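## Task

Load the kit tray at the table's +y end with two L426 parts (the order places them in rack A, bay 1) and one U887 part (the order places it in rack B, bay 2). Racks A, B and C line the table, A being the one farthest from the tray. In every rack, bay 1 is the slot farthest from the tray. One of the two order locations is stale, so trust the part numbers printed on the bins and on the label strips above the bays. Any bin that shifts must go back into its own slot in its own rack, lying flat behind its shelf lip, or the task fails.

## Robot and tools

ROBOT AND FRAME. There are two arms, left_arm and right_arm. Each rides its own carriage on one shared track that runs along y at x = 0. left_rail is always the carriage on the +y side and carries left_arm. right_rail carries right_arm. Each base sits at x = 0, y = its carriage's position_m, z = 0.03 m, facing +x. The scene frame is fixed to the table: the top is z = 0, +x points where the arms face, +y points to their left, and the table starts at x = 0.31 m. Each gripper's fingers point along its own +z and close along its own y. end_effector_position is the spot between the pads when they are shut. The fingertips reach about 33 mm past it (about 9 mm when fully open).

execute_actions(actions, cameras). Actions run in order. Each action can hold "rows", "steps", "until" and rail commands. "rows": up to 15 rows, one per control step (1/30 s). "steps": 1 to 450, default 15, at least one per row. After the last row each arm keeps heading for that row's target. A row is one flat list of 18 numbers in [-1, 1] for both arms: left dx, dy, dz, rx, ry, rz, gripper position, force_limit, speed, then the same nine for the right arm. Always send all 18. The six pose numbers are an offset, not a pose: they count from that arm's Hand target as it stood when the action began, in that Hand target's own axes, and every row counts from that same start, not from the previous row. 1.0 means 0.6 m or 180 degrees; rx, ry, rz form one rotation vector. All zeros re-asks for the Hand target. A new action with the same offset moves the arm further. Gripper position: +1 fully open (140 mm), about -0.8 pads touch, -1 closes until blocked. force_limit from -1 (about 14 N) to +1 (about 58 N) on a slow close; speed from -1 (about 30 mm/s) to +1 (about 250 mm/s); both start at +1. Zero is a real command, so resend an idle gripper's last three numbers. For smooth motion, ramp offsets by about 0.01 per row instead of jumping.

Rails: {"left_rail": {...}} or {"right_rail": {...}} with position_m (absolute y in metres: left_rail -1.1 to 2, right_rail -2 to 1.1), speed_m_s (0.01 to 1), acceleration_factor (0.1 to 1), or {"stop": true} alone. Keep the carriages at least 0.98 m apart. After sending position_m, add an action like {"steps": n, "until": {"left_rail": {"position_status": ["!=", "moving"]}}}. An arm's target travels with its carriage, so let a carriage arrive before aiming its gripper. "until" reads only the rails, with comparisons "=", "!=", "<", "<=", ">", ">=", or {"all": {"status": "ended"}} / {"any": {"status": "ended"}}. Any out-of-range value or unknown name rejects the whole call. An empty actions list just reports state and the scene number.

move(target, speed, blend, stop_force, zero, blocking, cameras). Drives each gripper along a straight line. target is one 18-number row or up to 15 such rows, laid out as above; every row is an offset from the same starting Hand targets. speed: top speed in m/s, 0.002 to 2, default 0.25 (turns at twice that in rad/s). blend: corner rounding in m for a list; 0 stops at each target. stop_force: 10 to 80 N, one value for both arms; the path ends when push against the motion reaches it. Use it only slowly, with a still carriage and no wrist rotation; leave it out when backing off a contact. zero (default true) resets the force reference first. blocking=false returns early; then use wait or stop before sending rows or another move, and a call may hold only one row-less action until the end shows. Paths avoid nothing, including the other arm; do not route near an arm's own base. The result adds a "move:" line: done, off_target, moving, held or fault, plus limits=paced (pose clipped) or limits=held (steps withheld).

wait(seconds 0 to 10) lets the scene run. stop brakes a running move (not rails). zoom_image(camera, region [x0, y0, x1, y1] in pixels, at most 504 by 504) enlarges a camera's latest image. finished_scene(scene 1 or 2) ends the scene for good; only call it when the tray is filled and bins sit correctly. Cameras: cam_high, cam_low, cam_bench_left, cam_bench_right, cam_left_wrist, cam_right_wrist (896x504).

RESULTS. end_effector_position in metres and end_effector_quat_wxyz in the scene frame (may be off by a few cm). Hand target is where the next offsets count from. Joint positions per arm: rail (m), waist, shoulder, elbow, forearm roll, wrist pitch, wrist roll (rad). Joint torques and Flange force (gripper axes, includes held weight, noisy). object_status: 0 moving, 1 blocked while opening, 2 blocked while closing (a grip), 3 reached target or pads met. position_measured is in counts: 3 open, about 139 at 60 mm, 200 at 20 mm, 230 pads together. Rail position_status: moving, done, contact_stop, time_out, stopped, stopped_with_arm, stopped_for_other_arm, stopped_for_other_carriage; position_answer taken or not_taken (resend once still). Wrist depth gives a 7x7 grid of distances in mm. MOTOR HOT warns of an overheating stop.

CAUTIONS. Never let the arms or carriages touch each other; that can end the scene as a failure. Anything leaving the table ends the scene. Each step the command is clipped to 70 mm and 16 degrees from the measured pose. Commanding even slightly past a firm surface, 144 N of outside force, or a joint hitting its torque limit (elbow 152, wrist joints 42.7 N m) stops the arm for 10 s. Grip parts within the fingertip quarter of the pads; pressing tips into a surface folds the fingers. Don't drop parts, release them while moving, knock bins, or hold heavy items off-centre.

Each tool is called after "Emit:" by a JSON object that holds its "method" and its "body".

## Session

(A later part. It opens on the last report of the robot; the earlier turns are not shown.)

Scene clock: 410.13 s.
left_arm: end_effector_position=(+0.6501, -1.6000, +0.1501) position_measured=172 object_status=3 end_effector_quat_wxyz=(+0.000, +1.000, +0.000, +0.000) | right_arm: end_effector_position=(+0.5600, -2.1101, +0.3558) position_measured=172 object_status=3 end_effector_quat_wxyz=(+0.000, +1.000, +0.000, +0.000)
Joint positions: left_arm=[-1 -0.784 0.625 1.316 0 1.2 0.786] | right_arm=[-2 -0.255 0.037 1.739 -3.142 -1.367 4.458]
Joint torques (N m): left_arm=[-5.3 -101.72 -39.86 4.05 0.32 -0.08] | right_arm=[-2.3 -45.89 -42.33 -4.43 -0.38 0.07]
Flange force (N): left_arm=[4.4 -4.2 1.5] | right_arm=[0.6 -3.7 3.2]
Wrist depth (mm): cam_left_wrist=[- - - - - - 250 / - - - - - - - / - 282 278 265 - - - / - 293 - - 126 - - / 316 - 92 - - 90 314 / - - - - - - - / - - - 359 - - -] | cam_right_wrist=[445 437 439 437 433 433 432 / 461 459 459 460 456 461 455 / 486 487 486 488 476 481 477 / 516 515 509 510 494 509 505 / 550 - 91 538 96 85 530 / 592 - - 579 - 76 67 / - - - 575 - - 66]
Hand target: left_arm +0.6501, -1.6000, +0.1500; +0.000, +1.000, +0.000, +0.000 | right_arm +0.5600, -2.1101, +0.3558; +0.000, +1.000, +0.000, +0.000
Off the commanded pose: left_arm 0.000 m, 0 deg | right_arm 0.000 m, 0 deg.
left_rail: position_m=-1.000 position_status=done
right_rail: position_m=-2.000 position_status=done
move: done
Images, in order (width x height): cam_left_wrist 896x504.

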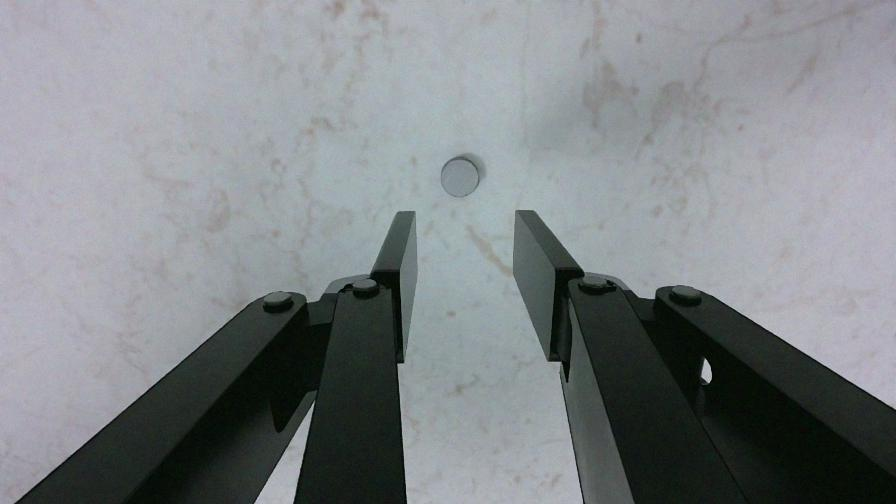

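Emit:
{"method": "move", "body": {"target": [[0,0,0.188,0,0,0,-0.34,1,0,0,0,0,0,0,0,-0.34,1,0],[0,0,0.188,0,0,0,-1,-0.2,-1,0,0,0,0,0,0,-0.34,1,0],[0,0,0.0,0,0,0,-1,-0.2,-1,0,0,0,0,0,0,-0.34,1,0]], "speed": 0.1, "cameras": ["cam_left_wrist"]}}

Emit:
{"method": "move", "body": {"target": [-0.083,-0.967,-0.337,0,0,0,-1,-0.2,-1,0,0,0,0,0,0,-0.34,1,0], "speed": 0.3, "cameras": []}}

Emit:
{"method": "execute_actions", "body": {"actions": [{"left_rail":{"position_m":1.9,"acceleration_factor":0.8},"steps":450,"until":{"left_rail":{"position_status":["!=","moving"]}}}], "cameras": []}}

Emit:
{"method": "move", "body": {"target": [0.1,-0.283,0.437,0,0,0,-1,-0.2,-1,0,0,0,0,0,0,-0.34,1,0], "speed": 0.25, "cameras": ["cam_left_wrist"]}}

Emit:
{"method": "move", "body": {"target": [0,0,0.12,0,0,0,-1,-0.2,-1,0,0,0,0,0,0,-0.34,1,0], "speed": 0.02, "stop_force": 10, "cameras": ["cam_left_wrist"]}}

Scene clock: 426.60 s.
left_arm: end_effector_position=(+0.6501, -1.6000, +0.1501) position_measured=196 object_status=2 end_effector_quat_wxyz=(+0.000, +1.000, +0.000, +0.000) | right_arm: end_effector_position=(+0.5600, -2.1101, +0.3558) position_measured=172 object_status=3 end_effector_quat_wxyz=(+0.000, +1.000, +0.000, +0.000)
Joint positions: left_arm=[-1 -0.784 0.625 1.316 0 1.2 0.786] | right_arm=[-2 -0.255 0.037 1.739 -3.142 -1.367 4.458]
Joint torques (N m): left_arm=[-5.1 -102.1 -39.99 4.06 0.34 -0.04] | right_arm=[-2.3 -46.04 -42.31 -4.43 -0.37 0.07]
Flange force (N): left_arm=[4.1 -3.3 1.9] | right_arm=[0.7 -3.9 3.4]
Wrist depth (mm): cam_left_wrist=[- - - 256 - - 258 / - - - - - - - / - 287 - - - - - / - - - 150 - - - / - 309 92 - - - - / - - - - - - - / - - - - - - -] | cam_right_wrist=[441 440 439 434 439 431 431 / 467 464 458 460 452 454 450 / 488 489 487 480 480 477 474 / 515 518 508 497 499 507 509 / 545 - 91 533 96 85 533 / - - - 578 - 76 67 / - - - 579 - - 66]
Hand target: left_arm +0.6501, -1.6000, +0.1500; +0.000, +1.000, +0.000, +0.000 | right_arm +0.5600, -2.1101, +0.3558; +0.000, +1.000, +0.000, +0.000
Off the commanded pose: left_arm 0.000 m, 0 deg | right_arm 0.000 m, 0 deg.
left_rail: position_m=-1.000 position_status=done
right_rail: position_m=-2.000 position_status=done
move: done
Images, in order (width x height): cam_left_wrist 896x504.

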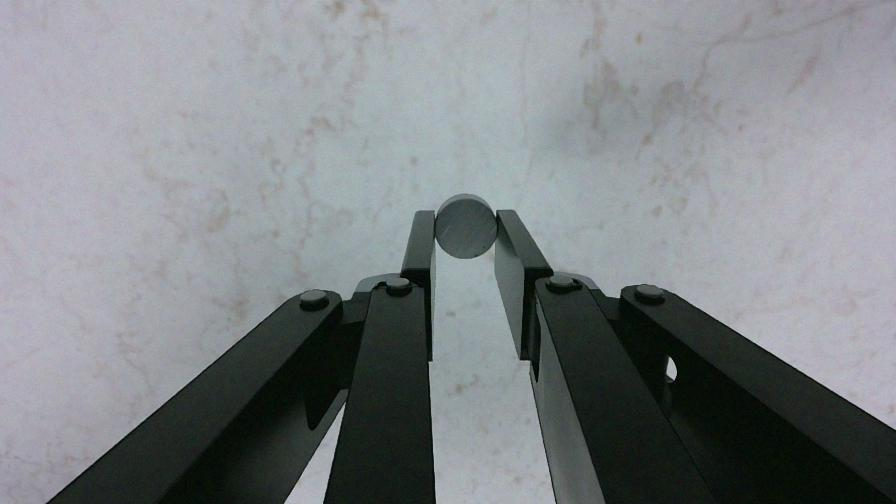

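Scene clock: 429.10 s.
left_arm: end_effector_position=(+0.6002, -1.0198, +0.3522) position_measured=196 object_status=2 end_effector_quat_wxyz=(+0.000, +1.000, +0.000, +0.000) | right_arm: end_effector_position=(+0.5600, -2.1101, +0.3558) position_measured=172 object_status=3 end_effector_quat_wxyz=(+0.000, +1.000, +0.000, +0.000)
Joint positions: left_arm=[-1 -0.091 0.085 1.694 0 1.363 1.48] | right_arm=[-2 -0.255 0.037 1.739 -3.142 -1.367 4.458]
Joint torques (N m): left_arm=[-5.92 -51.15 -42.25 4.22 0.34 -0.06] | right_arm=[-2.43 -46.08 -42.26 -4.43 -0.36 0.06]
Flange force (N): left_arm=[0.7 -10.4 2.2] | right_arm=[1.2 -4.0 3.4]
Wrist depth (mm): cam_left_wrist=[- - - - - - 468 / - - - - - - - / - - - 463 - - - / 520 - - 150 - - - / 513 - 92 - - - - / - - - - - - - / - - - - - - -] | cam_right_wrist=[446 443 440 437 439 430 434 / 466 460 457 455 457 453 448 / 482 490 484 482 484 482 465 / 510 517 516 497 494 511 502 / 540 - 91 535 96 85 540 / 595 - - 579 - 76 67 / - - - 580 - - 66]
Hand target: left_arm +0.6002, -1.0198, +0.3522; +0.000, +1.000, +0.000, +0.000 | right_arm +0.5600, -2.1101, +0.3558; +0.000, +1.000, +0.000, +0.000
Off the commanded pose: left_arm 0.000 m, 0 deg | right_arm 0.000 m, 0 deg.
left_rail: position_m=-1.000 position_status=done
right_rail: position_m=-2.000 position_status=done
move: done
No camera images: "cameras" was empty.

Scene clock: 434.23 s.
left_arm: end_effector_position=(+0.6003, +1.8802, +0.3522) position_measured=196 object_status=2 end_effector_quat_wxyz=(+0.000, +1.000, +0.000, +0.000) | right_arm: end_effector_position=(+0.5600, -2.1101, +0.3558) position_measured=172 object_status=3 end_effector_quat_wxyz=(+0.000, +1.000, +0.000, +0.000)
Joint positions: left_arm=[1.9 -0.09 0.085 1.694 0 1.363 1.48] | right_arm=[-2 -0.255 0.037 1.739 -3.142 -1.367 4.458]
Joint torques (N m): left_arm=[-5.06 -50.95 -42.11 4.23 0.29 -0.06] | right_arm=[-2.48 -45.9 -42.4 -4.43 -0.35 0.07]
Flange force (N): left_arm=[0.8 -8.8 1.9] | right_arm=[0.0 -4.2 3.1]
Wrist depth (mm): cam_left_wrist=[426 - - 441 - - 427 / - - - - - - - / - - - - - - - / - - - 150 - - - / - - 92 - - - - / - - - - - - - / - - - - - - -] | cam_right_wrist=[440 437 436 432 427 433 431 / 462 460 460 459 454 447 456 / 486 487 483 486 478 484 475 / 518 515 507 496 146 506 503 / 554 530 91 540 96 84 522 / - - - 578 - 76 67 / - - - 579 - - 66]
Hand target: left_arm +0.6002, +1.8802, +0.3522; +0.000, +1.000, +0.000, +0.000 | right_arm +0.5600, -2.1101, +0.3558; +0.000, +1.000, +0.000, +0.000
Tool commands: left_gripper/position=-1.0 left_gripper/force_limit=-0.2 left_gripper/speed=-1.0 right_gripper/position=-0.34 right_gripper/force_limit=+1.0 right_gripper/speed=+0.0
Off the commanded pose: left_arm 0.000 m, 0 deg | right_arm 0.000 m, 0 deg.
left_rail: position_m=1.900 position_status=done
right_rail: position_m=-2.000 position_status=done
No camera images: "cameras" was empty.

Scene clock: 435.90 s.
left_arm: end_effector_position=(+0.6603, +2.0500, +0.0901) position_measured=196 object_status=2 end_effector_quat_wxyz=(+0.000, +1.000, +0.000, +0.000) | right_arm: end_effector_position=(+0.5600, -2.1101, +0.3558) position_measured=172 object_status=3 end_effector_quat_wxyz=(+0.000, +1.000, +0.000, +0.000)
Joint positions: left_arm=[1.9 0.172 0.379 1.837 0 0.926 1.743] | right_arm=[-2 -0.255 0.037 1.739 -3.142 -1.367 4.458]
Joint torques (N m): left_arm=[-5.06 -73.17 -34.66 3.5 0.32 -0.04] | right_arm=[-2.41 -46.06 -42.35 -4.43 -0.39 0.07]
Flange force (N): left_arm=[-2.2 -7.4 1.8] | right_arm=[0.9 -4.4 3.4]
Wrist depth (mm): cam_left_wrist=[- 197 198 - 198 199 190 / - 206 207 207 211 210 198 / - 216 220 - 219 224 221 / - 224 232 164 231 232 217 / - - 92 241 - 94 - / - - - - - - - / - - - - - - -] | cam_right_wrist=[439 439 435 435 432 435 444 / 465 461 457 454 456 459 451 / 474 487 483 493 480 476 479 / 539 519 524 502 500 503 497 / 551 539 91 533 96 85 540 / 592 - - 582 - 76 67 / - - - 589 - - 66]
Hand target: left_arm +0.6603, +2.0500, +0.0900; +0.000, +1.000, +0.000, +0.000 | right_arm +0.5600, -2.1101, +0.3558; +0.000, +1.000, +0.000, +0.000
Off the commanded pose: left_arm 0.000 m, 0 deg | right_arm 0.000 m, 0 deg.
left_rail: position_m=1.900 position_status=done
right_rail: position_m=-2.000 position_status=done
move: done
Images, in order (width x height): cam_left_wrist 896x504.

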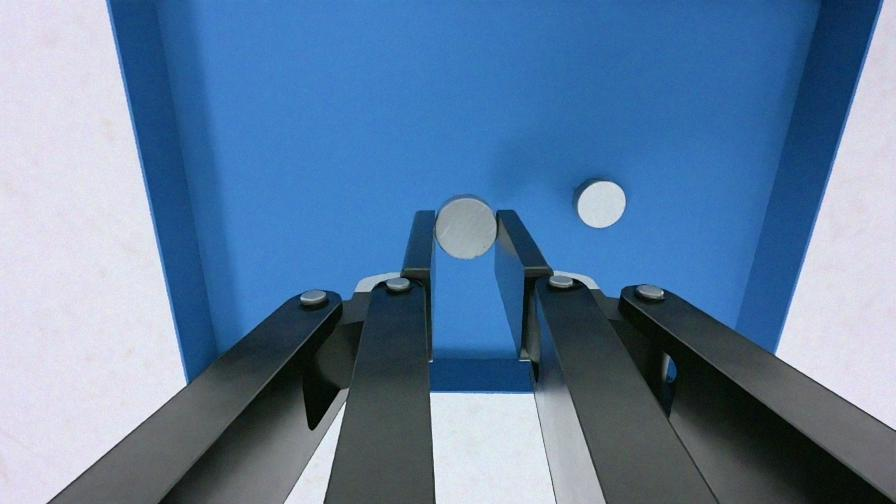

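Scene clock: 439.13 s.
left_arm: end_effector_position=(+0.6604, +2.0500, +0.0373) position_measured=196 object_status=2 end_effector_quat_wxyz=(+0.000, +1.000, +0.000, +0.000) | right_arm: end_effector_position=(+0.5600, -2.1101, +0.3558) position_measured=172 object_status=3 end_effector_quat_wxyz=(+0.000, +1.000, +0.000, +0.000)
Joint positions: left_arm=[1.9 0.172 0.435 1.87 0 0.836 1.743] | right_arm=[-2 -0.255 0.037 1.739 -3.142 -1.367 4.458]
Joint torques (N m): left_arm=[-4.95 -73.29 -29.26 3.29 0.66 -0.05] | right_arm=[-2.39 -46.16 -42.29 -4.45 -0.37 0.05]
Flange force (N): left_arm=[-0.3 -8.4 -2.4] | right_arm=[1.2 -4.0 3.0]
Wrist depth (mm): cam_left_wrist=[150 151 151 151 150 151 153 / 155 158 156 158 159 160 160 / 155 167 167 166 165 - 168 / 155 176 176 163 174 177 179 / 164 184 92 186 - 185 188 / - - - 197 - - - / - - - - - - -] | cam_right_wrist=[440 440 440 435 436 427 431 / 463 460 459 454 456 457 454 / 508 487 486 483 484 477 481 / 519 526 510 506 499 508 504 / 541 533 91 535 96 85 532 / 593 - - 565 - 76 67 / - - - 579 - - 66]
Hand target: left_arm +0.6603, +2.0500, +0.0373; +0.000, +1.000, +0.000, +0.000 (not the last commanded pose) | right_arm +0.5600, -2.1101, +0.3558; +0.000, +1.000, +0.000, +0.000
Off the commanded pose: left_arm 0.019 m, 0 deg | right_arm 0.000 m, 0 deg.
left_rail: position_m=1.900 position_status=done
right_rail: position_m=-2.000 position_status=done
move: contact (left_arm)
Images, in order (width x height): cam_left_wrist 896x504.

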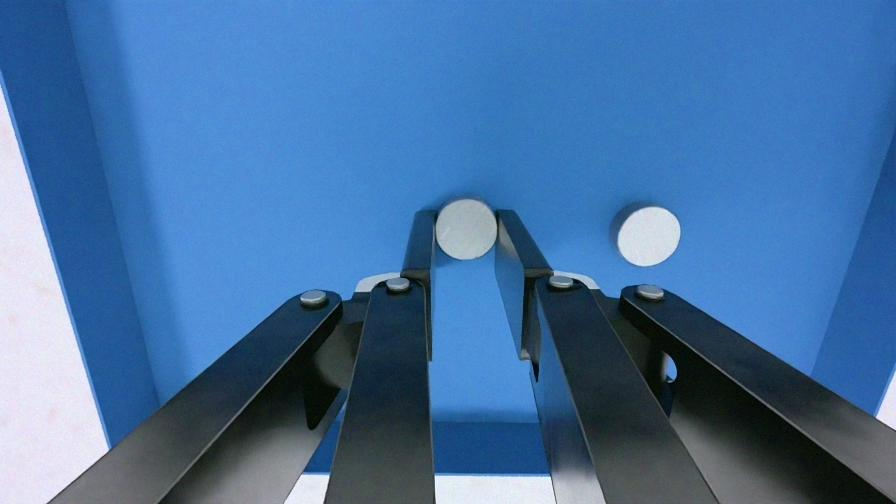

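Emit:
{"method": "move", "body": {"target": [[0,0,0,0,0,0,-0.34,1,-0.8,0,0,0,0,0,0,-0.34,1,0],[-0.1,0.283,-0.525,0,0,0,-0.34,1,-0.8,0,0,0,0,0,0,-0.34,1,0]], "speed": 0.25, "cameras": ["cam_left_wrist"]}}

Emit:
{"method": "execute_actions", "body": {"actions": [{"left_rail":{"position_m":-0.42,"acceleration_factor":1},"steps":450,"until":{"left_rail":{"position_status":["!=","moving"]}}}], "cameras": []}}

Emit:
{"method": "move", "body": {"target": [0.1,-0.1,0.153,-0.0099,0.1387,0.0449,-0.34,1,0,0,0,0,0,0,0,-0.34,1,0], "speed": 0.25, "cameras": ["cam_left_wrist"]}}

Scene clock: 462.00 s.
left_arm: end_effector_position=(+0.6002, +1.8802, +0.3523) position_measured=172 object_status=3 end_effector_quat_wxyz=(+0.000, +1.000, +0.000, +0.000) | right_arm: end_effector_position=(+0.5600, -2.1101, +0.3558) position_measured=172 object_status=3 end_effector_quat_wxyz=(+0.000, +1.000, +0.000, +0.000)
Joint positions: left_arm=[1.9 -0.09 0.085 1.694 0 1.363 1.48] | right_arm=[-2 -0.255 0.037 1.739 -3.142 -1.367 4.458]
Joint torques (N m): left_arm=[-5.09 -50.82 -41.48 4.24 0.3 -0.04] | right_arm=[-2.4 -45.9 -42.36 -4.43 -0.35 0.09]
Flange force (N): left_arm=[1.5 -8.4 0.9] | right_arm=[0.8 -4.1 3.4]
Wrist depth (mm): cam_left_wrist=[- - - - - - - / - - 458 - - - - / - - - - 484 - 466 / - - - - 126 - - / - - 92 - - 90 - / - - - 585 - - - / - - - 573 - - -] | cam_right_wrist=[441 438 439 426 434 436 431 / 455 462 460 460 458 444 454 / 488 488 487 485 480 484 476 / 498 506 511 499 496 509 501 / 549 - 91 536 96 84 527 / 595 - - 547 - 76 67 / - - - 576 - - 66]
Hand target: left_arm +0.6003, +1.8802, +0.3523; +0.000, +1.000, +0.000, +0.000 | right_arm +0.5600, -2.1101, +0.3558; +0.000, +1.000, +0.000, +0.000
Off the commanded pose: left_arm 0.000 m, 0 deg | right_arm 0.000 m, 0 deg.
left_rail: position_m=1.900 position_status=done
right_rail: position_m=-2.000 position_status=done
move: done
Images, in order (width x height): cam_left_wrist 896x504.

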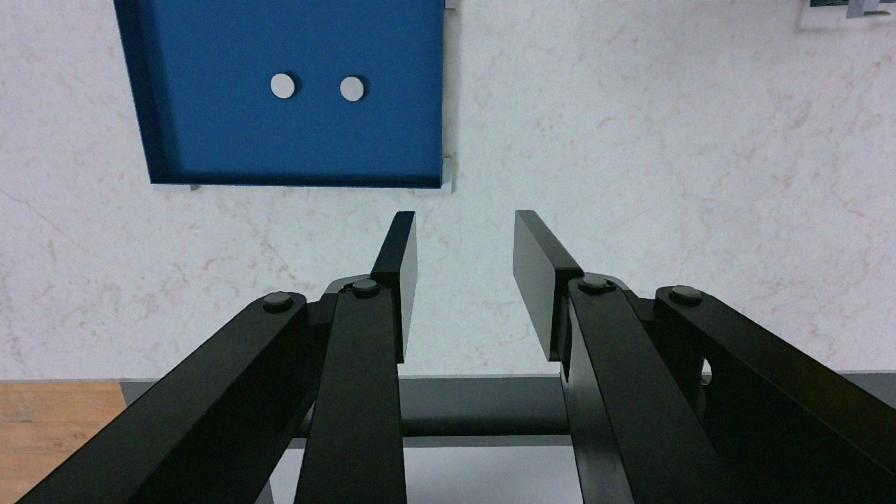

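Scene clock: 466.13 s.
left_arm: end_effector_position=(+0.6003, -0.4397, +0.3523) position_measured=172 object_status=3 end_effector_quat_wxyz=(+0.000, +1.000, +0.000, +0.000) | right_arm: end_effector_position=(+0.5600, -2.1101, +0.3558) position_measured=172 object_status=3 end_effector_quat_wxyz=(+0.000, +1.000, +0.000, +0.000)
Joint positions: left_arm=[-0.42 -0.09 0.085 1.694 0 1.363 1.48] | right_arm=[-2 -0.255 0.037 1.739 -3.142 -1.367 4.458]
Joint torques (N m): left_arm=[-5.01 -50.76 -41.91 4.25 0.31 -0.07] | right_arm=[-2.45 -46.07 -42.28 -4.4 -0.39 0.02]
Flange force (N): left_arm=[0.8 -8.2 1.5] | right_arm=[0.8 -4.2 3.4]
Wrist depth (mm): cam_left_wrist=[- 451 422 - - - - / - - - 433 - - - / - 478 - - - - - / 515 - - - 125 - - / - - 92 539 - 90 - / - - - - - - - / - - - 578 - - -] | cam_right_wrist=[442 436 439 434 433 434 433 / 470 458 463 460 455 453 457 / 491 494 496 483 487 474 477 / 508 510 505 517 142 504 511 / 534 - 91 115 96 84 536 / - - - 583 - 76 67 / - - - 578 - - 66]
Hand target: left_arm +0.6003, -0.4397, +0.3523; +0.000, +1.000, +0.000, +0.000 | right_arm +0.5600, -2.1101, +0.3558; +0.000, +1.000, +0.000, +0.000
Tool commands: left_gripper/position=-0.34 left_gripper/force_limit=+1.0 left_gripper/speed=-0.8 right_gripper/position=-0.34 right_gripper/force_limit=+1.0 right_gripper/speed=+0.0
Off the commanded pose: left_arm 0.000 m, 0 deg | right_arm 0.000 m, 0 deg.
left_rail: position_m=-0.420 position_status=done
right_rail: position_m=-2.000 position_status=done
No camera images: "cameras" was empty.

Scene clock: 467.50 s.
left_arm: end_effector_position=(+0.6603, -0.3798, +0.2605) position_measured=172 object_status=3 end_effector_quat_wxyz=(+0.015, +0.974, -0.070, +0.216) | right_arm: end_effector_position=(+0.5600, -2.1101, +0.3558) position_measured=172 object_status=3 end_effector_quat_wxyz=(+0.000, +1.000, +0.000, +0.000)
Joint positions: left_arm=[-0.42 0.049 0.03 1.985 -0.126 0.701 1.842] | right_arm=[-2 -0.255 0.037 1.739 -3.142 -1.367 4.458]
Joint torques (N m): left_arm=[-5.36 -42.53 -39.57 3.67 -0.79 0.01] | right_arm=[-2.24 -45.9 -42.31 -4.47 -0.38 0.03]
Flange force (N): left_arm=[-2.6 -10.4 0.6] | right_arm=[0.5 -4.2 2.8]
Wrist depth (mm): cam_left_wrist=[- 310 314 309 312 310 - / - - 381 389 394 - 433 / 412 - 401 389 360 - - / - 391 - - 125 - - / - - 92 - - 90 - / - - - - - - - / - - - - - - -] | cam_right_wrist=[441 446 439 436 432 434 435 / 463 463 458 458 458 458 456 / 489 484 486 482 474 470 476 / 513 527 515 507 499 510 503 / 540 533 91 535 96 85 530 / - - - 579 - 76 67 / - - - 582 - - 66]
Hand target: left_arm +0.6603, -0.3798, +0.2605; +0.015, +0.974, -0.070, +0.216 | right_arm +0.5600, -2.1101, +0.3558; +0.000, +1.000, +0.000, +0.000
Off the commanded pose: left_arm 0.000 m, 0 deg | right_arm 0.000 m, 0 deg.
left_rail: position_m=-0.420 position_status=done
right_rail: position_m=-2.000 position_status=done
move: done
Images, in order (width x height): cam_left_wrist 896x504.

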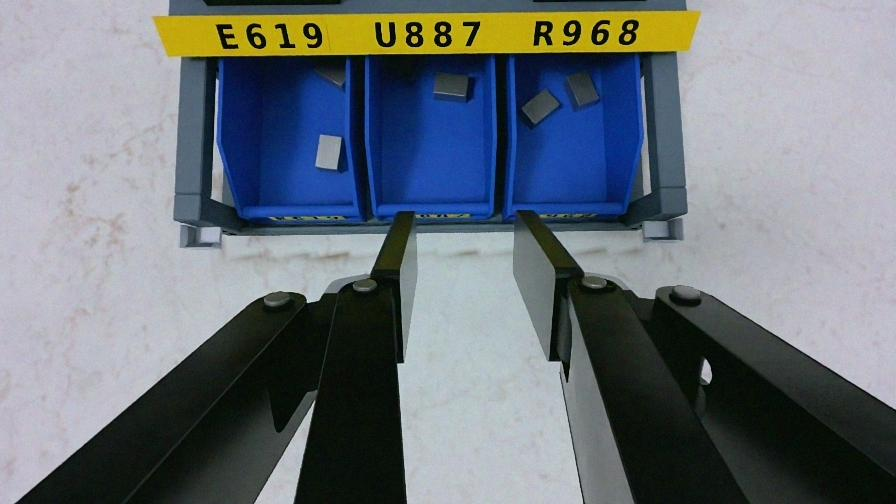

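Emit:
{"method": "move", "body": {"target": [0.068,-0.0078,0.266,0,0.0278,0,-0.25,1,0,0,0,0,0,0,0,-0.34,1,0], "speed": 0.15, "cameras": ["cam_left_wrist"]}}

Scene clock: 510.10 s.
left_arm: end_effector_position=(+0.7644, -0.3902, +0.1332) position_measured=160 object_status=3 end_effector_quat_wxyz=(+0.018, +0.963, -0.069, +0.258) | right_arm: end_effector_position=(+0.5600, -2.1101, +0.3558) position_measured=172 object_status=3 end_effector_quat_wxyz=(+0.000, +1.000, +0.000, +0.000)
Joint positions: left_arm=[-0.42 0.032 0.28 1.985 -0.243 0.37 1.95] | right_arm=[-2 -0.255 0.037 1.739 -3.142 -1.367 4.458]
Joint torques (N m): left_arm=[-5.39 -63.72 -33.67 3.04 -0.97 -0.05] | right_arm=[-2.53 -45.88 -42.42 -4.44 -0.39 0.05]
Flange force (N): left_arm=[-1.8 -9.4 1.6] | right_arm=[0.4 -4.1 3.0]
Wrist depth (mm): cam_left_wrist=[189 191 192 192 192 181 191 / 177 178 179 178 181 180 177 / - 275 264 275 236 - - / 198 269 205 268 122 265 201 / - - 92 259 - 90 79 / - - - - - - - / - - - - - - -] | cam_right_wrist=[442 439 437 422 432 434 435 / 465 458 460 448 457 455 453 / 488 489 498 486 481 476 478 / 515 509 - 130 497 498 502 / 550 534 91 116 96 85 530 / - - - 580 - 76 67 / - - - 580 - - 66]
Hand target: left_arm +0.7644, -0.3901, +0.1331; +0.018, +0.963, -0.069, +0.258 | right_arm +0.5600, -2.1101, +0.3558; +0.000, +1.000, +0.000, +0.000
Off the commanded pose: left_arm 0.000 m, 0 deg | right_arm 0.000 m, 0 deg.
left_rail: position_m=-0.420 position_status=done
right_rail: position_m=-2.000 position_status=done
move: done
Images, in order (width x height): cam_left_wrist 896x504.

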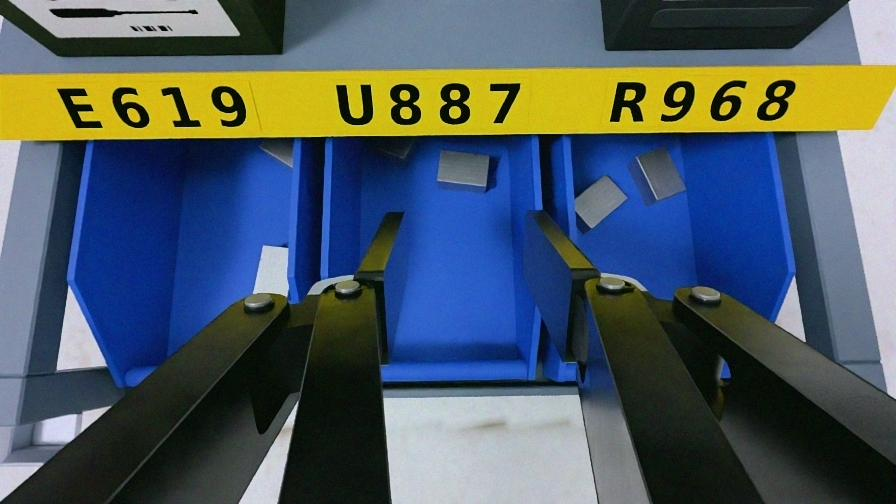

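Emit:
{"method": "move", "body": {"target": [0.013,0.005,0.1057,0,-0.0278,0,-0.32,1,0,0,0,0,0,0,0,-0.34,1,0], "speed": 0.1, "cameras": ["cam_left_wrist"]}}

Scene clock: 533.40 s.
left_arm: end_effector_position=(+0.8020, -0.3985, +0.0822) position_measured=169 object_status=3 end_effector_quat_wxyz=(+0.015, +0.974, -0.070, +0.216) | right_arm: end_effector_position=(+0.5600, -2.1101, +0.3558) position_measured=172 object_status=3 end_effector_quat_wxyz=(+0.000, +1.000, +0.000, +0.000)
Joint positions: left_arm=[-0.42 0.011 0.404 1.889 -0.159 0.422 1.855] | right_arm=[-2 -0.255 0.037 1.739 -3.142 -1.367 4.458]
Joint torques (N m): left_arm=[-4.99 -74.51 -32.88 3.03 -0.78 -0.06] | right_arm=[-2.23 -46.18 -42.28 -4.45 -0.38 0.06]
Flange force (N): left_arm=[-1.7 -7.7 1.5] | right_arm=[1.2 -4.1 3.3]
Wrist depth (mm): cam_left_wrist=[- 128 128 129 129 127 128 / 116 113 114 115 116 116 117 / 121 144 126 123 124 203 155 / - 214 169 214 162 212 156 / - 212 92 211 - 90 163 / - - - 209 - - - / - - - 194 - - -] | cam_right_wrist=[439 439 438 436 433 432 429 / 465 464 459 456 458 453 455 / 488 480 489 483 481 482 478 / 517 518 506 504 499 510 505 / 544 535 91 538 96 85 530 / - - - 583 - 76 67 / - - - 575 - - 66]
Hand target: left_arm +0.8020, -0.3985, +0.0821; +0.015, +0.974, -0.070, +0.216 | right_arm +0.5600, -2.1101, +0.3558; +0.000, +1.000, +0.000, +0.000
Off the commanded pose: left_arm 0.000 m, 0 deg | right_arm 0.000 m, 0 deg.
left_rail: position_m=-0.420 position_status=done
right_rail: position_m=-2.000 position_status=done
move: done
Images, in order (width x height): cam_left_wrist 896x504.

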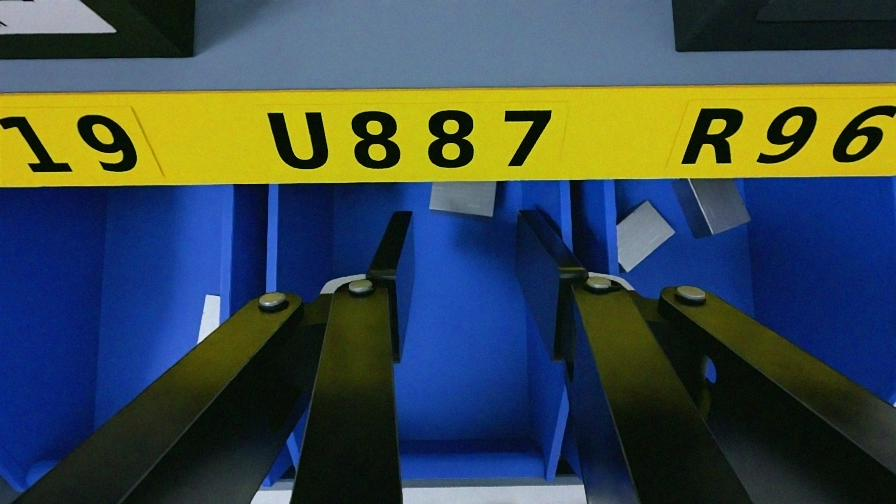

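Emit:
{"method": "move", "body": {"target": [0.0033,0,0.0677,0,0,0,-0.32,1,0,0,0,0,0,0,0,-0.34,1,0], "speed": 0.04, "stop_force": 12, "cameras": ["cam_left_wrist"]}}

Scene clock: 541.57 s.
left_arm: end_effector_position=(+0.8118, -0.3999, +0.0638) position_measured=169 object_status=3 end_effector_quat_wxyz=(+0.015, +0.974, -0.070, +0.216) | right_arm: end_effector_position=(+0.5600, -2.1101, +0.3558) position_measured=172 object_status=3 end_effector_quat_wxyz=(+0.000, +1.000, +0.000, +0.000)
Joint positions: left_arm=[-0.42 0.008 0.437 1.88 -0.165 0.397 1.861] | right_arm=[-2 -0.255 0.037 1.739 -3.142 -1.367 4.458]
Joint torques (N m): left_arm=[-6.25 -53.37 -22.28 3.63 -0.04 0.08] | right_arm=[-2.48 -46.07 -42.34 -4.43 -0.38 0.07]
Flange force (N): left_arm=[2.1 -8.2 -31.0] | right_arm=[0.9 -4.1 3.1]
Wrist depth (mm): cam_left_wrist=[- 109 110 110 111 110 103 / - 108 96 98 95 96 96 / 104 105 103 103 104 104 108 / 195 142 149 196 132 185 170 / 192 130 92 193 - 90 156 / - - - 191 - - - / - - - 189 - - -] | cam_right_wrist=[442 441 437 432 435 429 434 / 461 461 457 459 454 459 458 / 477 490 479 481 480 480 476 / 513 520 515 508 494 507 501 / 546 534 91 536 96 85 525 / 589 - - 576 - 76 65 / - - - 579 - - 66]
Hand target: left_arm +0.8118, -0.3999, +0.0638; +0.015, +0.974, -0.070, +0.216 (not the last commanded pose) | right_arm +0.5600, -2.1101, +0.3558; +0.000, +1.000, +0.000, +0.000
Off the commanded pose: left_arm 0.020 m, 0 deg | right_arm 0.000 m, 0 deg.
left_rail: position_m=-0.420 position_status=done
right_rail: position_m=-2.000 position_status=done
move: contact (left_arm)
Images, in order (width x height): cam_left_wrist 896x504.

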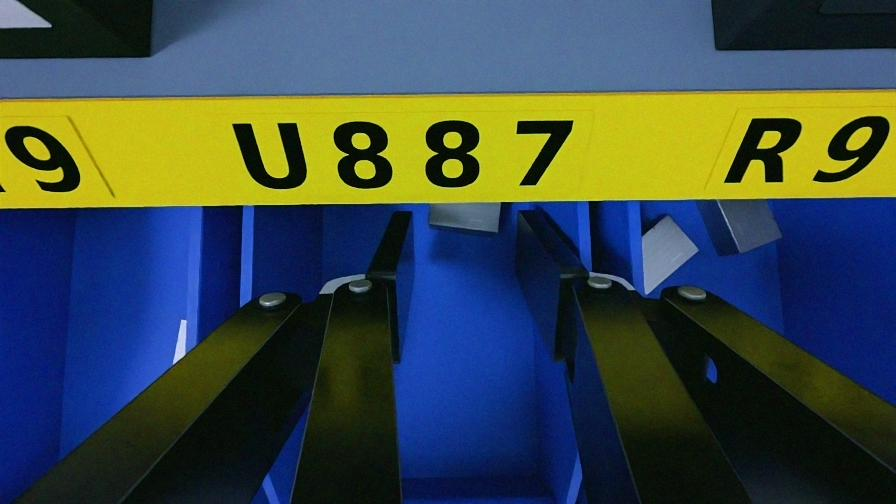

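Emit:
{"method": "move", "body": {"target": [[0,0,-0.1,0,0,0,-0.32,1,0,0,0,0,0,0,0,-0.34,1,0],[0,0,-0.1,0,0.0278,0,-1,-1,0,0,0,0,0,0,0,-0.34,1,0],[0.0072,0,-0.0132,0,0.0278,0,-1,-1,0,0,0,0,0,0,0,-0.34,1,0]], "speed": 0.08, "cameras": ["cam_left_wrist"]}}

Scene clock: 574.40 s.
left_arm: end_effector_position=(+0.8124, -0.4000, +0.0728) position_measured=234 object_status=3 end_effector_quat_wxyz=(+0.018, +0.963, -0.069, +0.259) | right_arm: end_effector_position=(+0.5600, -2.1101, +0.3558) position_measured=172 object_status=3 end_effector_quat_wxyz=(+0.000, +1.000, +0.000, +0.000)
Joint positions: left_arm=[-0.42 0.014 0.411 1.932 -0.278 0.29 1.974] | right_arm=[-2 -0.255 0.037 1.739 -3.142 -1.367 4.458]
Joint torques (N m): left_arm=[-5.03 -73.31 -31.15 2.82 -0.93 -0.07] | right_arm=[-2.43 -45.93 -42.22 -4.45 -0.35 0.06]
Flange force (N): left_arm=[-2.0 -8.5 0.7] | right_arm=[0.9 -4.1 3.0]
Wrist depth (mm): cam_left_wrist=[- 117 124 125 125 120 110 / 106 121 107 121 108 109 109 / 112 115 113 114 117 115 115 / 204 204 194 206 177 195 - / 200 200 - - 94 202 170 / 195 - - - - - - / - - - - - - -] | cam_right_wrist=[439 441 438 435 434 432 433 / 460 461 463 460 454 454 477 / 490 488 487 482 482 484 473 / 510 517 508 505 501 506 503 / 564 532 91 538 96 85 530 / - - - 583 - 76 67 / - - - 580 - - 66]
Hand target: left_arm +0.8124, -0.4000, +0.0728; +0.018, +0.963, -0.069, +0.259 | right_arm +0.5600, -2.1101, +0.3558; +0.000, +1.000, +0.000, +0.000
Off the commanded pose: left_arm 0.000 m, 0 deg | right_arm 0.000 m, 0 deg.
left_rail: position_m=-0.420 position_status=done
right_rail: position_m=-2.000 position_status=done
move: done
Images, in order (width x height): cam_left_wrist 896x504.

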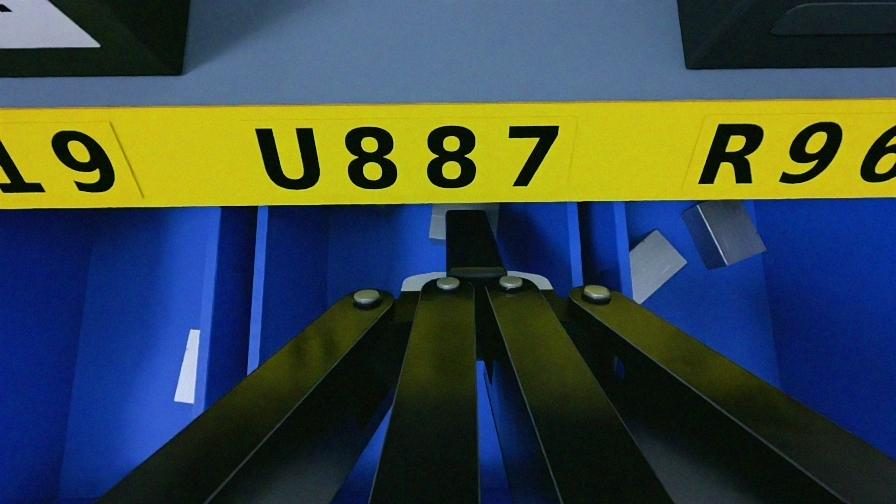

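Emit:
{"method": "move", "body": {"target": [-0.0208,0,0.036,0,0,0,-1,-1,0,0,0,0,0,0,0,-0.34,1,0], "speed": 0.015, "stop_force": 10, "cameras": ["cam_left_wrist"]}}

Scene clock: 582.63 s.
left_arm: end_effector_position=(+0.8125, -0.4000, +0.0505) position_measured=234 object_status=3 end_effector_quat_wxyz=(+0.018, +0.963, -0.069, +0.259) | right_arm: end_effector_position=(+0.5600, -2.1101, +0.3558) position_measured=172 object_status=3 end_effector_quat_wxyz=(+0.000, +1.000, +0.000, +0.000)
Joint positions: left_arm=[-0.42 0.014 0.439 1.944 -0.319 0.252 2.017] | right_arm=[-2 -0.255 0.037 1.739 -3.142 -1.367 4.458]
Joint torques (N m): left_arm=[-5.44 -67.42 -26.55 2.83 -0.17 -0.03] | right_arm=[-2.43 -46.1 -42.31 -4.44 -0.39 0.06]
Flange force (N): left_arm=[0.4 -7.6 -7.9] | right_arm=[1.2 -4.9 3.5]
Wrist depth (mm): cam_left_wrist=[100 100 100 83 84 85 101 / - 87 87 88 88 89 91 / 187 94 134 174 96 174 97 / 183 - 183 172 151 183 171 / 179 121 - - 94 180 178 / 173 - - - - - 163 / - - - - - - -] | cam_right_wrist=[444 439 441 439 433 431 434 / 458 461 435 448 454 452 454 / 487 487 483 483 478 481 468 / 518 524 506 498 498 507 504 / 550 532 91 522 96 85 529 / 595 - - 568 - 76 67 / - - - 573 - - 66]
Hand target: left_arm +0.8125, -0.4000, +0.0506; +0.018, +0.963, -0.069, +0.259 (not the last commanded pose) | right_arm +0.5600, -2.1101, +0.3558; +0.000, +1.000, +0.000, +0.000
Off the commanded pose: left_arm 0.003 m, 0 deg | right_arm 0.000 m, 0 deg.
left_rail: position_m=-0.420 position_status=done
right_rail: position_m=-2.000 position_status=done
move: contact (left_arm)
Images, in order (width x height): cam_left_wrist 896x504.

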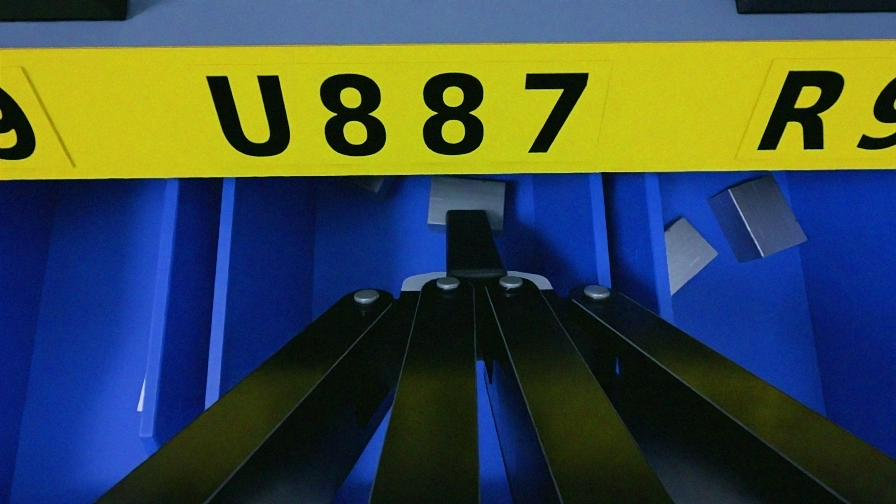

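Emit:
{"method": "move", "body": {"target": [[-0.0513,-0.0167,-0.0275,0,0,0,-1,-1,0,0,0,0,0,0,0,-0.34,1,0],[-0.0263,-0.0167,-0.0695,0,0,0,-1,-1,0,0,0,0,0,0,0,-0.34,1,0]], "speed": 0.03, "cameras": ["cam_left_wrist"]}}

Scene clock: 590.80 s.
left_arm: end_effector_position=(+0.7797, -0.3851, +0.0787) position_measured=234 object_status=3 end_effector_quat_wxyz=(+0.018, +0.963, -0.069, +0.259) | right_arm: end_effector_position=(+0.5600, -2.1101, +0.3558) position_measured=172 object_status=3 end_effector_quat_wxyz=(+0.000, +1.000, +0.000, +0.000)
Joint positions: left_arm=[-0.42 0.039 0.365 1.991 -0.33 0.283 2.047] | right_arm=[-2 -0.255 0.037 1.739 -3.142 -1.367 4.458]
Joint torques (N m): left_arm=[-5.29 -68.23 -30.67 2.73 -0.87 -0.05] | right_arm=[-2.69 -45.92 -42.27 -4.44 -0.36 0.04]
Flange force (N): left_arm=[-2.5 -8.9 0.4] | right_arm=[0.8 -4.6 3.4]
Wrist depth (mm): cam_left_wrist=[119 120 120 120 122 122 122 / - 224 159 209 161 226 158 / - 220 163 220 221 206 - / - 212 162 149 - - - / - 206 143 - 94 208 - / 198 - - - - - - / - - - - - - -] | cam_right_wrist=[444 439 438 439 432 433 433 / 462 463 460 457 459 456 454 / 480 484 496 484 479 482 483 / 511 507 505 504 497 505 505 / 554 535 91 538 96 85 528 / 595 - - 580 - 76 67 / - - - 576 - - 66]
Hand target: left_arm +0.7797, -0.3851, +0.0788; +0.018, +0.963, -0.069, +0.259 | right_arm +0.5600, -2.1101, +0.3558; +0.000, +1.000, +0.000, +0.000
Off the commanded pose: left_arm 0.000 m, 0 deg | right_arm 0.000 m, 0 deg.
left_rail: position_m=-0.420 position_status=done
right_rail: position_m=-2.000 position_status=done
move: done
Images, in order (width x height): cam_left_wrist 896x504.

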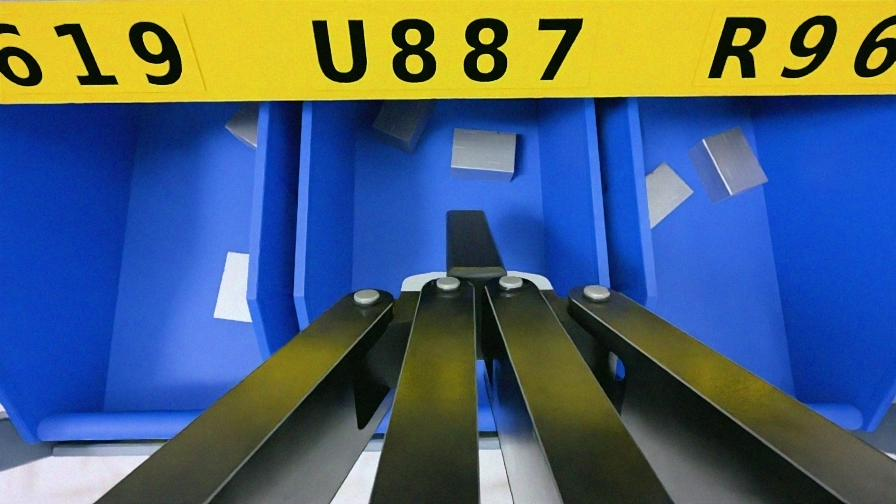

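Emit:
{"method": "move", "body": {"target": [0.0302,0.01,-0.0172,0,0.0667,0,-1,-1,0,0,0,0,0,0,0,-0.34,1,0], "speed": 0.1, "cameras": []}}

Emit:
{"method": "move", "body": {"target": [0,0,0.11,0,0,0,-1,-1,0,0,0,0,0,0,0,-0.34,1,0], "speed": 0.015, "stop_force": 10, "cameras": ["cam_left_wrist"]}}

Scene clock: 619.77 s.
left_arm: end_effector_position=(+0.7894, -0.3925, +0.0971) position_measured=234 object_status=3 end_effector_quat_wxyz=(+0.026, +0.933, -0.067, +0.353) | right_arm: end_effector_position=(+0.5600, -2.1101, +0.3558) position_measured=172 object_status=3 end_effector_quat_wxyz=(+0.000, +1.000, +0.000, +0.000)
Joint positions: left_arm=[-0.42 0.043 0.338 2.086 -1.557 0.123 3.267] | right_arm=[-2 -0.255 0.037 1.739 -3.142 -1.367 4.458]
Joint torques (N m): left_arm=[-5.18 -61.47 -26.77 -0.15 0.59 -0.04] | right_arm=[-2.34 -46 -42.32 -4.43 -0.37 0.06]
Flange force (N): left_arm=[0.0 0.0 0.0] | right_arm=[0.4 -3.9 3.4]
Wrist depth (mm): cam_left_wrist=[149 141 175 175 174 151 149 / 146 147 147 148 149 148 149 / - 239 180 231 195 249 155 / - 239 178 149 220 230 183 / - 222 155 - 94 222 164 / - - - - - - 175 / - - - - - - -] | cam_right_wrist=[442 441 438 438 439 434 438 / 462 470 460 457 458 455 455 / 483 479 483 484 480 478 480 / 517 529 506 503 146 502 503 / 550 - 91 535 96 85 532 / 596 - - 578 - 76 67 / - - - 578 - - 66]
Hand target: left_arm +0.7893, -0.3926, +0.0968; +0.025, +0.931, -0.067, +0.358 | right_arm +0.5600, -2.1101, +0.3558; +0.000, +1.000, +0.000, +0.000
Off the commanded pose: left_arm 0.000 m, 1 deg | right_arm 0.000 m, 0 deg.
left_rail: position_m=-0.420 position_status=done
right_rail: position_m=-2.000 position_status=done
move: done
No camera images: "cameras" was empty.

stop_force needs force readings from the last 0.2 s for each arm that does not count as still, and left_arm is near a pose where its force cannot be read; nothing of the call was run. To get an arm's reading back, lift its gripper well clear, drive its carriage to where the arm reaches the place with its wrist bent and without stretching out, come back over the place and send the move again.

Emit:
{"method": "move", "body": {"target": [-0.093,0,-0.196,0,0,0,-1,-1,0,0,0,0,0,0,0,-0.34,1,0], "speed": 0.15, "cameras": []}}

Emit:
{"method": "move", "body": {"target": [-0.16,0,-0.178,0,0,0,-1,-1,0,0,0,0,0,0,0,-0.34,1,0], "speed": 0.2, "cameras": []}}

Emit:
{"method": "execute_actions", "body": {"actions": [{"left_rail":{"position_m":-0.8},"steps":450,"until":{"left_rail":{"position_status":["!=","moving"]}}}], "cameras": []}}

Emit:
{"method": "move", "body": {"target": [[-0.0673,-0.627,-0.0605,0,0,0,-1,-1,0,0,0,0,0,0,0,-0.34,1,0],[0.0927,-0.627,0.1175,0,0,0,-1,-1,0,0,0,0,0,0,0,-0.34,1,0]], "speed": 0.25, "cameras": ["cam_left_wrist"]}}

Scene clock: 644.13 s.
left_arm: end_effector_position=(+0.6703, -0.3754, +0.1466) position_measured=234 object_status=3 end_effector_quat_wxyz=(+0.026, +0.931, -0.067, +0.358) | right_arm: end_effector_position=(+0.5600, -2.1101, +0.3558) position_measured=172 object_status=3 end_effector_quat_wxyz=(+0.000, +1.000, +0.000, +0.000)
Joint positions: left_arm=[-0.42 0.092 0.113 2.269 -1.325 0.162 3.069] | right_arm=[-2 -0.255 0.037 1.739 -3.142 -1.367 4.458]
Joint torques (N m): left_arm=[-5.21 -39.88 -28.23 0.47 0.24 -0.06] | right_arm=[-2.27 -45.91 -42.29 -4.41 -0.36 0.05]
Flange force (N): left_arm=[0.0 0.0 0.0] | right_arm=[0.6 -3.7 3.5]
Wrist depth (mm): cam_left_wrist=[364 242 244 243 243 243 - / 245 267 328 334 330 - - / 230 - 306 315 313 306 - / - 292 277 148 279 261 - / - - - - 94 - 289 / - - - - - - - / - - - - - - -] | cam_right_wrist=[439 439 435 429 439 432 430 / 466 466 466 472 454 443 453 / 485 489 489 477 482 477 476 / 511 515 507 - 493 505 506 / 552 534 91 115 96 85 535 / - - - 583 - 76 67 / - - - 585 - - 66]
Hand target: left_arm +0.6703, -0.3754, +0.1467; +0.025, +0.931, -0.067, +0.358 | right_arm +0.5600, -2.1101, +0.3558; +0.000, +1.000, +0.000, +0.000
Off the commanded pose: left_arm 0.000 m, 0 deg | right_arm 0.000 m, 0 deg.
left_rail: position_m=-0.420 position_status=done
right_rail: position_m=-2.000 position_status=done
move: done
No camera images: "cameras" was empty.

Scene clock: 645.37 s.
left_arm: end_effector_position=(+0.5289, -0.3550, +0.1616) position_measured=234 object_status=3 end_effector_quat_wxyz=(+0.025, +0.931, -0.067, +0.358) | right_arm: end_effector_position=(+0.5600, -2.1101, +0.3558) position_measured=172 object_status=3 end_effector_quat_wxyz=(+0.000, +1.000, +0.000, +0.000)
Joint positions: left_arm=[-0.42 0.197 -0.13 2.47 -1.171 0.245 2.988] | right_arm=[-2 -0.255 0.037 1.739 -3.142 -1.367 4.458]
Joint torques (N m): left_arm=[-4.5 -15.69 -29.78 0.81 0.08 -0.05] | right_arm=[-2.38 -46.01 -42.43 -4.44 -0.38 0.07]
Flange force (N): left_arm=[0.0 0.0 0.0] | right_arm=[0.9 -4.4 3.8]
Wrist depth (mm): cam_left_wrist=[- - 374 389 - - - / - - 329 345 344 - - / - - - - - - - / - - - 133 - - - / - - - - 94 - - / - - - - - - - / - - - - - - -] | cam_right_wrist=[441 438 438 431 436 435 435 / 460 463 459 460 454 457 455 / 488 485 484 476 479 478 477 / 519 516 507 515 497 506 509 / 550 538 91 526 96 85 527 / 586 - - 560 - 76 67 / - - - 585 - - 66]
Hand target: left_arm +0.5289, -0.3551, +0.1617; +0.025, +0.931, -0.067, +0.358 | right_arm +0.5600, -2.1101, +0.3558; +0.000, +1.000, +0.000, +0.000
Off the commanded pose: left_arm 0.000 m, 0 deg | right_arm 0.000 m, 0 deg.
left_rail: position_m=-0.420 position_status=done
right_rail: position_m=-2.000 position_status=done
move: done
No camera images: "cameras" was empty.

Scene clock: 647.17 s.
left_arm: end_effector_position=(+0.5289, -0.7350, +0.1617) position_measured=234 object_status=3 end_effector_quat_wxyz=(+0.025, +0.931, -0.067, +0.358) | right_arm: end_effector_position=(+0.5600, -2.1101, +0.3558) position_measured=172 object_status=3 end_effector_quat_wxyz=(+0.000, +1.000, +0.000, +0.000)
Joint positions: left_arm=[-0.8 0.197 -0.13 2.47 -1.171 0.245 2.988] | right_arm=[-2 -0.255 0.037 1.739 -3.142 -1.367 4.458]
Joint torques (N m): left_arm=[-5.15 -15.84 -29.79 0.81 0.1 -0.05] | right_arm=[-2.49 -46.06 -42.35 -4.45 -0.34 0.07]
Flange force (N): left_arm=[0.0 0.0 0.0] | right_arm=[1.1 -3.9 3.1]
Wrist depth (mm): cam_left_wrist=[- - - - - - - / 345 - - - - - - / 335 - - - - 354 - / - - - 133 - - 320 / - - - - 94 297 310 / - - - - - - - / - - - - - - -] | cam_right_wrist=[439 438 437 434 435 433 427 / 458 461 460 458 456 452 437 / 488 484 485 482 479 482 487 / 521 504 508 505 146 507 503 / 552 - 91 528 96 85 528 / - - - 579 - 76 67 / - - - 575 - - 66]
Hand target: left_arm +0.5289, -0.7350, +0.1617; +0.025, +0.931, -0.067, +0.358 | right_arm +0.5600, -2.1101, +0.3558; +0.000, +1.000, +0.000, +0.000
Tool commands: left_gripper/position=-1.0 left_gripper/force_limit=-1.0 left_gripper/speed=+0.0 right_gripper/position=-0.34 right_gripper/force_limit=+1.0 right_gripper/speed=+0.0
Off the commanded pose: left_arm 0.000 m, 0 deg | right_arm 0.000 m, 0 deg.
left_rail: position_m=-0.800 position_status=done
right_rail: position_m=-2.000 position_status=done
No camera images: "cameras" was empty.

Scene clock: 649.90 s.
left_arm: end_effector_position=(+0.6702, -0.3753, +0.1468) position_measured=234 object_status=3 end_effector_quat_wxyz=(+0.025, +0.931, -0.067, +0.358) | right_arm: end_effector_position=(+0.5600, -2.1101, +0.3558) position_measured=172 object_status=3 end_effector_quat_wxyz=(+0.000, +1.000, +0.000, +0.000)
Joint positions: left_arm=[-0.8 0.739 0.362 1.929 -1.079 0.627 3.291] | right_arm=[-2 -0.255 0.037 1.739 -3.142 -1.367 4.458]
Joint torques (N m): left_arm=[-5.58 -68.38 -30.78 0.49 0.66 -0.03] | right_arm=[-2.58 -46.12 -42.43 -4.45 -0.37 0.05]
Flange force (N): left_arm=[-5.9 -6.0 -2.9] | right_arm=[0.9 -4.8 3.6]
Wrist depth (mm): cam_left_wrist=[- 246 243 240 262 245 - / - 325 335 328 320 - - / - 305 306 316 316 - - / - 280 275 148 295 - - / - - - - 94 - - / - - - - - - 266 / - - - - - - -] | cam_right_wrist=[440 438 436 436 434 439 430 / 467 466 463 459 457 459 453 / 492 492 483 482 478 478 476 / 518 512 511 509 496 508 506 / 533 533 91 533 96 85 534 / - - - 585 - 76 67 / - - - 578 - - 66]
Hand target: left_arm +0.6702, -0.3753, +0.1467; +0.025, +0.931, -0.067, +0.358 | right_arm +0.5600, -2.1101, +0.3558; +0.000, +1.000, +0.000, +0.000
Off the commanded pose: left_arm 0.000 m, 0 deg | right_arm 0.000 m, 0 deg.
left_rail: position_m=-0.800 position_status=done
right_rail: position_m=-2.000 position_status=done
move: done
Images, in order (width x height): cam_left_wrist 896x504.

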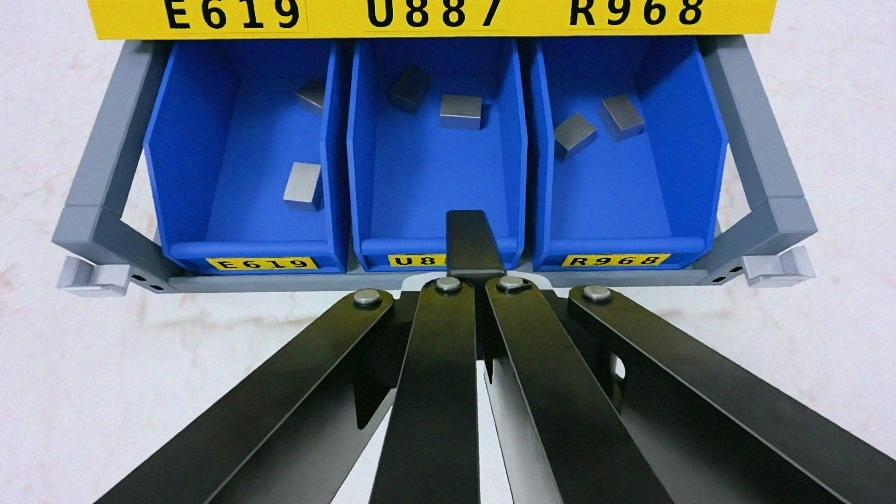

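Emit:
{"method": "move", "body": {"target": [0.093,0,0.196,0,0,0,-1,-1,0,0,0,0,0,0,0,-0.34,1,0], "speed": 0.12, "cameras": []}}

Emit:
{"method": "move", "body": {"target": [0,0,0.11,0,0,0,-1,-1,0,0,0,0,0,0,0,-0.34,1,0], "speed": 0.015, "stop_force": 10, "cameras": ["cam_left_wrist"]}}

Scene clock: 667.17 s.
left_arm: end_effector_position=(+0.7892, -0.3924, +0.0969) position_measured=234 object_status=3 end_effector_quat_wxyz=(+0.026, +0.931, -0.067, +0.358) | right_arm: end_effector_position=(+0.5600, -2.1101, +0.3558) position_measured=172 object_status=3 end_effector_quat_wxyz=(+0.000, +1.000, +0.000, +0.000)
Joint positions: left_arm=[-0.8 0.61 0.516 1.797 -1.13 0.531 3.249] | right_arm=[-2 -0.255 0.037 1.739 -3.142 -1.367 4.458]
Joint torques (N m): left_arm=[-5.33 -82.64 -30.31 0.45 0.57 -0.03] | right_arm=[-2.46 -45.91 -42.36 -4.43 -0.37 0.08]
Flange force (N): left_arm=[-4.5 -5.3 -1.4] | right_arm=[0.5 -4.5 3.7]
Wrist depth (mm): cam_left_wrist=[146 - 175 176 175 152 150 / 146 147 147 148 149 149 150 / - 236 154 242 196 233 175 / - 238 178 149 220 229 175 / - 223 154 - 94 224 175 / 193 - - - - - 168 / - - - - - - -] | cam_right_wrist=[441 438 439 435 437 430 432 / 462 460 460 460 452 457 456 / 487 485 486 481 485 479 477 / 512 527 - 506 496 506 504 / 536 535 91 533 96 85 530 / - - - 582 - 76 67 / - - - 578 - - 66]
Hand target: left_arm +0.7892, -0.3925, +0.0968; +0.025, +0.931, -0.067, +0.358 | right_arm +0.5600, -2.1101, +0.3558; +0.000, +1.000, +0.000, +0.000
Off the commanded pose: left_arm 0.000 m, 0 deg | right_arm 0.000 m, 0 deg.
left_rail: position_m=-0.800 position_status=done
right_rail: position_m=-2.000 position_status=done
move: done
No camera images: "cameras" was empty.

Scene clock: 671.87 s.
left_arm: end_effector_position=(+0.8251, -0.3976, +0.0570) position_measured=234 object_status=3 end_effector_quat_wxyz=(+0.025, +0.931, -0.067, +0.358) | right_arm: end_effector_position=(+0.5600, -2.1101, +0.3558) position_measured=172 object_status=3 end_effector_quat_wxyz=(+0.000, +1.000, +0.000, +0.000)
Joint positions: left_arm=[-0.8 0.576 0.592 1.759 -1.197 0.494 3.3] | right_arm=[-2 -0.255 0.037 1.739 -3.142 -1.367 4.458]
Joint torques (N m): left_arm=[-6.87 -72.13 -20.05 1.81 0.41 -0.08] | right_arm=[-2.52 -45.89 -42.42 -4.48 -0.33 0.05]
Flange force (N): left_arm=[5.4 -6.0 -16.3] | right_arm=[0.9 -4.2 3.4]
Wrist depth (mm): cam_left_wrist=[- - 121 121 121 118 111 / - 98 97 98 97 97 96 / - 102 101 102 102 103 103 / 197 133 179 182 166 195 160 / 184 122 123 - 94 180 179 / - - - - - - 161 / - - - - - - -] | cam_right_wrist=[441 436 436 438 436 429 432 / 462 466 459 456 458 457 456 / 487 486 483 482 481 481 479 / 520 515 508 505 498 500 506 / 549 533 91 535 96 85 530 / - - - 585 - 76 67 / - - - 575 - - 66]
Hand target: left_arm +0.8251, -0.3975, +0.0570; +0.025, +0.931, -0.067, +0.358 (not the last commanded pose) | right_arm +0.5600, -2.1101, +0.3558; +0.000, +1.000, +0.000, +0.000
Off the commanded pose: left_arm 0.012 m, 0 deg | right_arm 0.000 m, 0 deg.
left_rail: position_m=-0.800 position_status=done
right_rail: position_m=-2.000 position_status=done
move: contact (left_arm)
Images, in order (width x height): cam_left_wrist 896x504.

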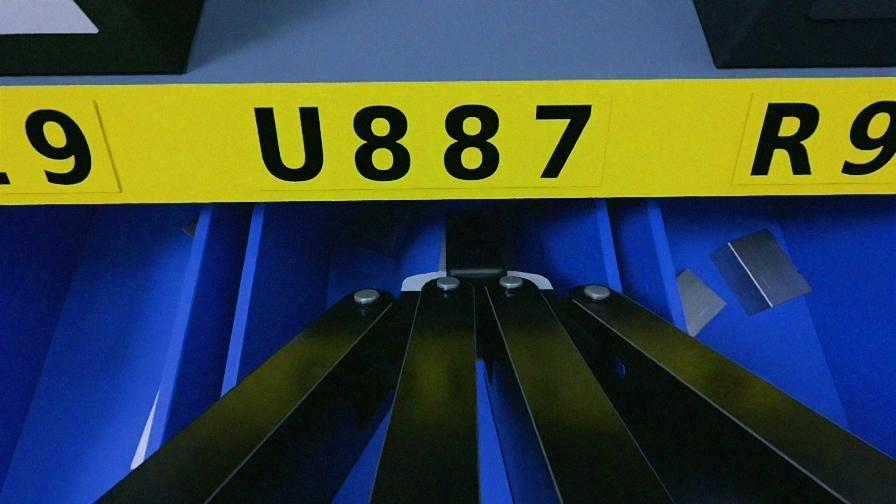

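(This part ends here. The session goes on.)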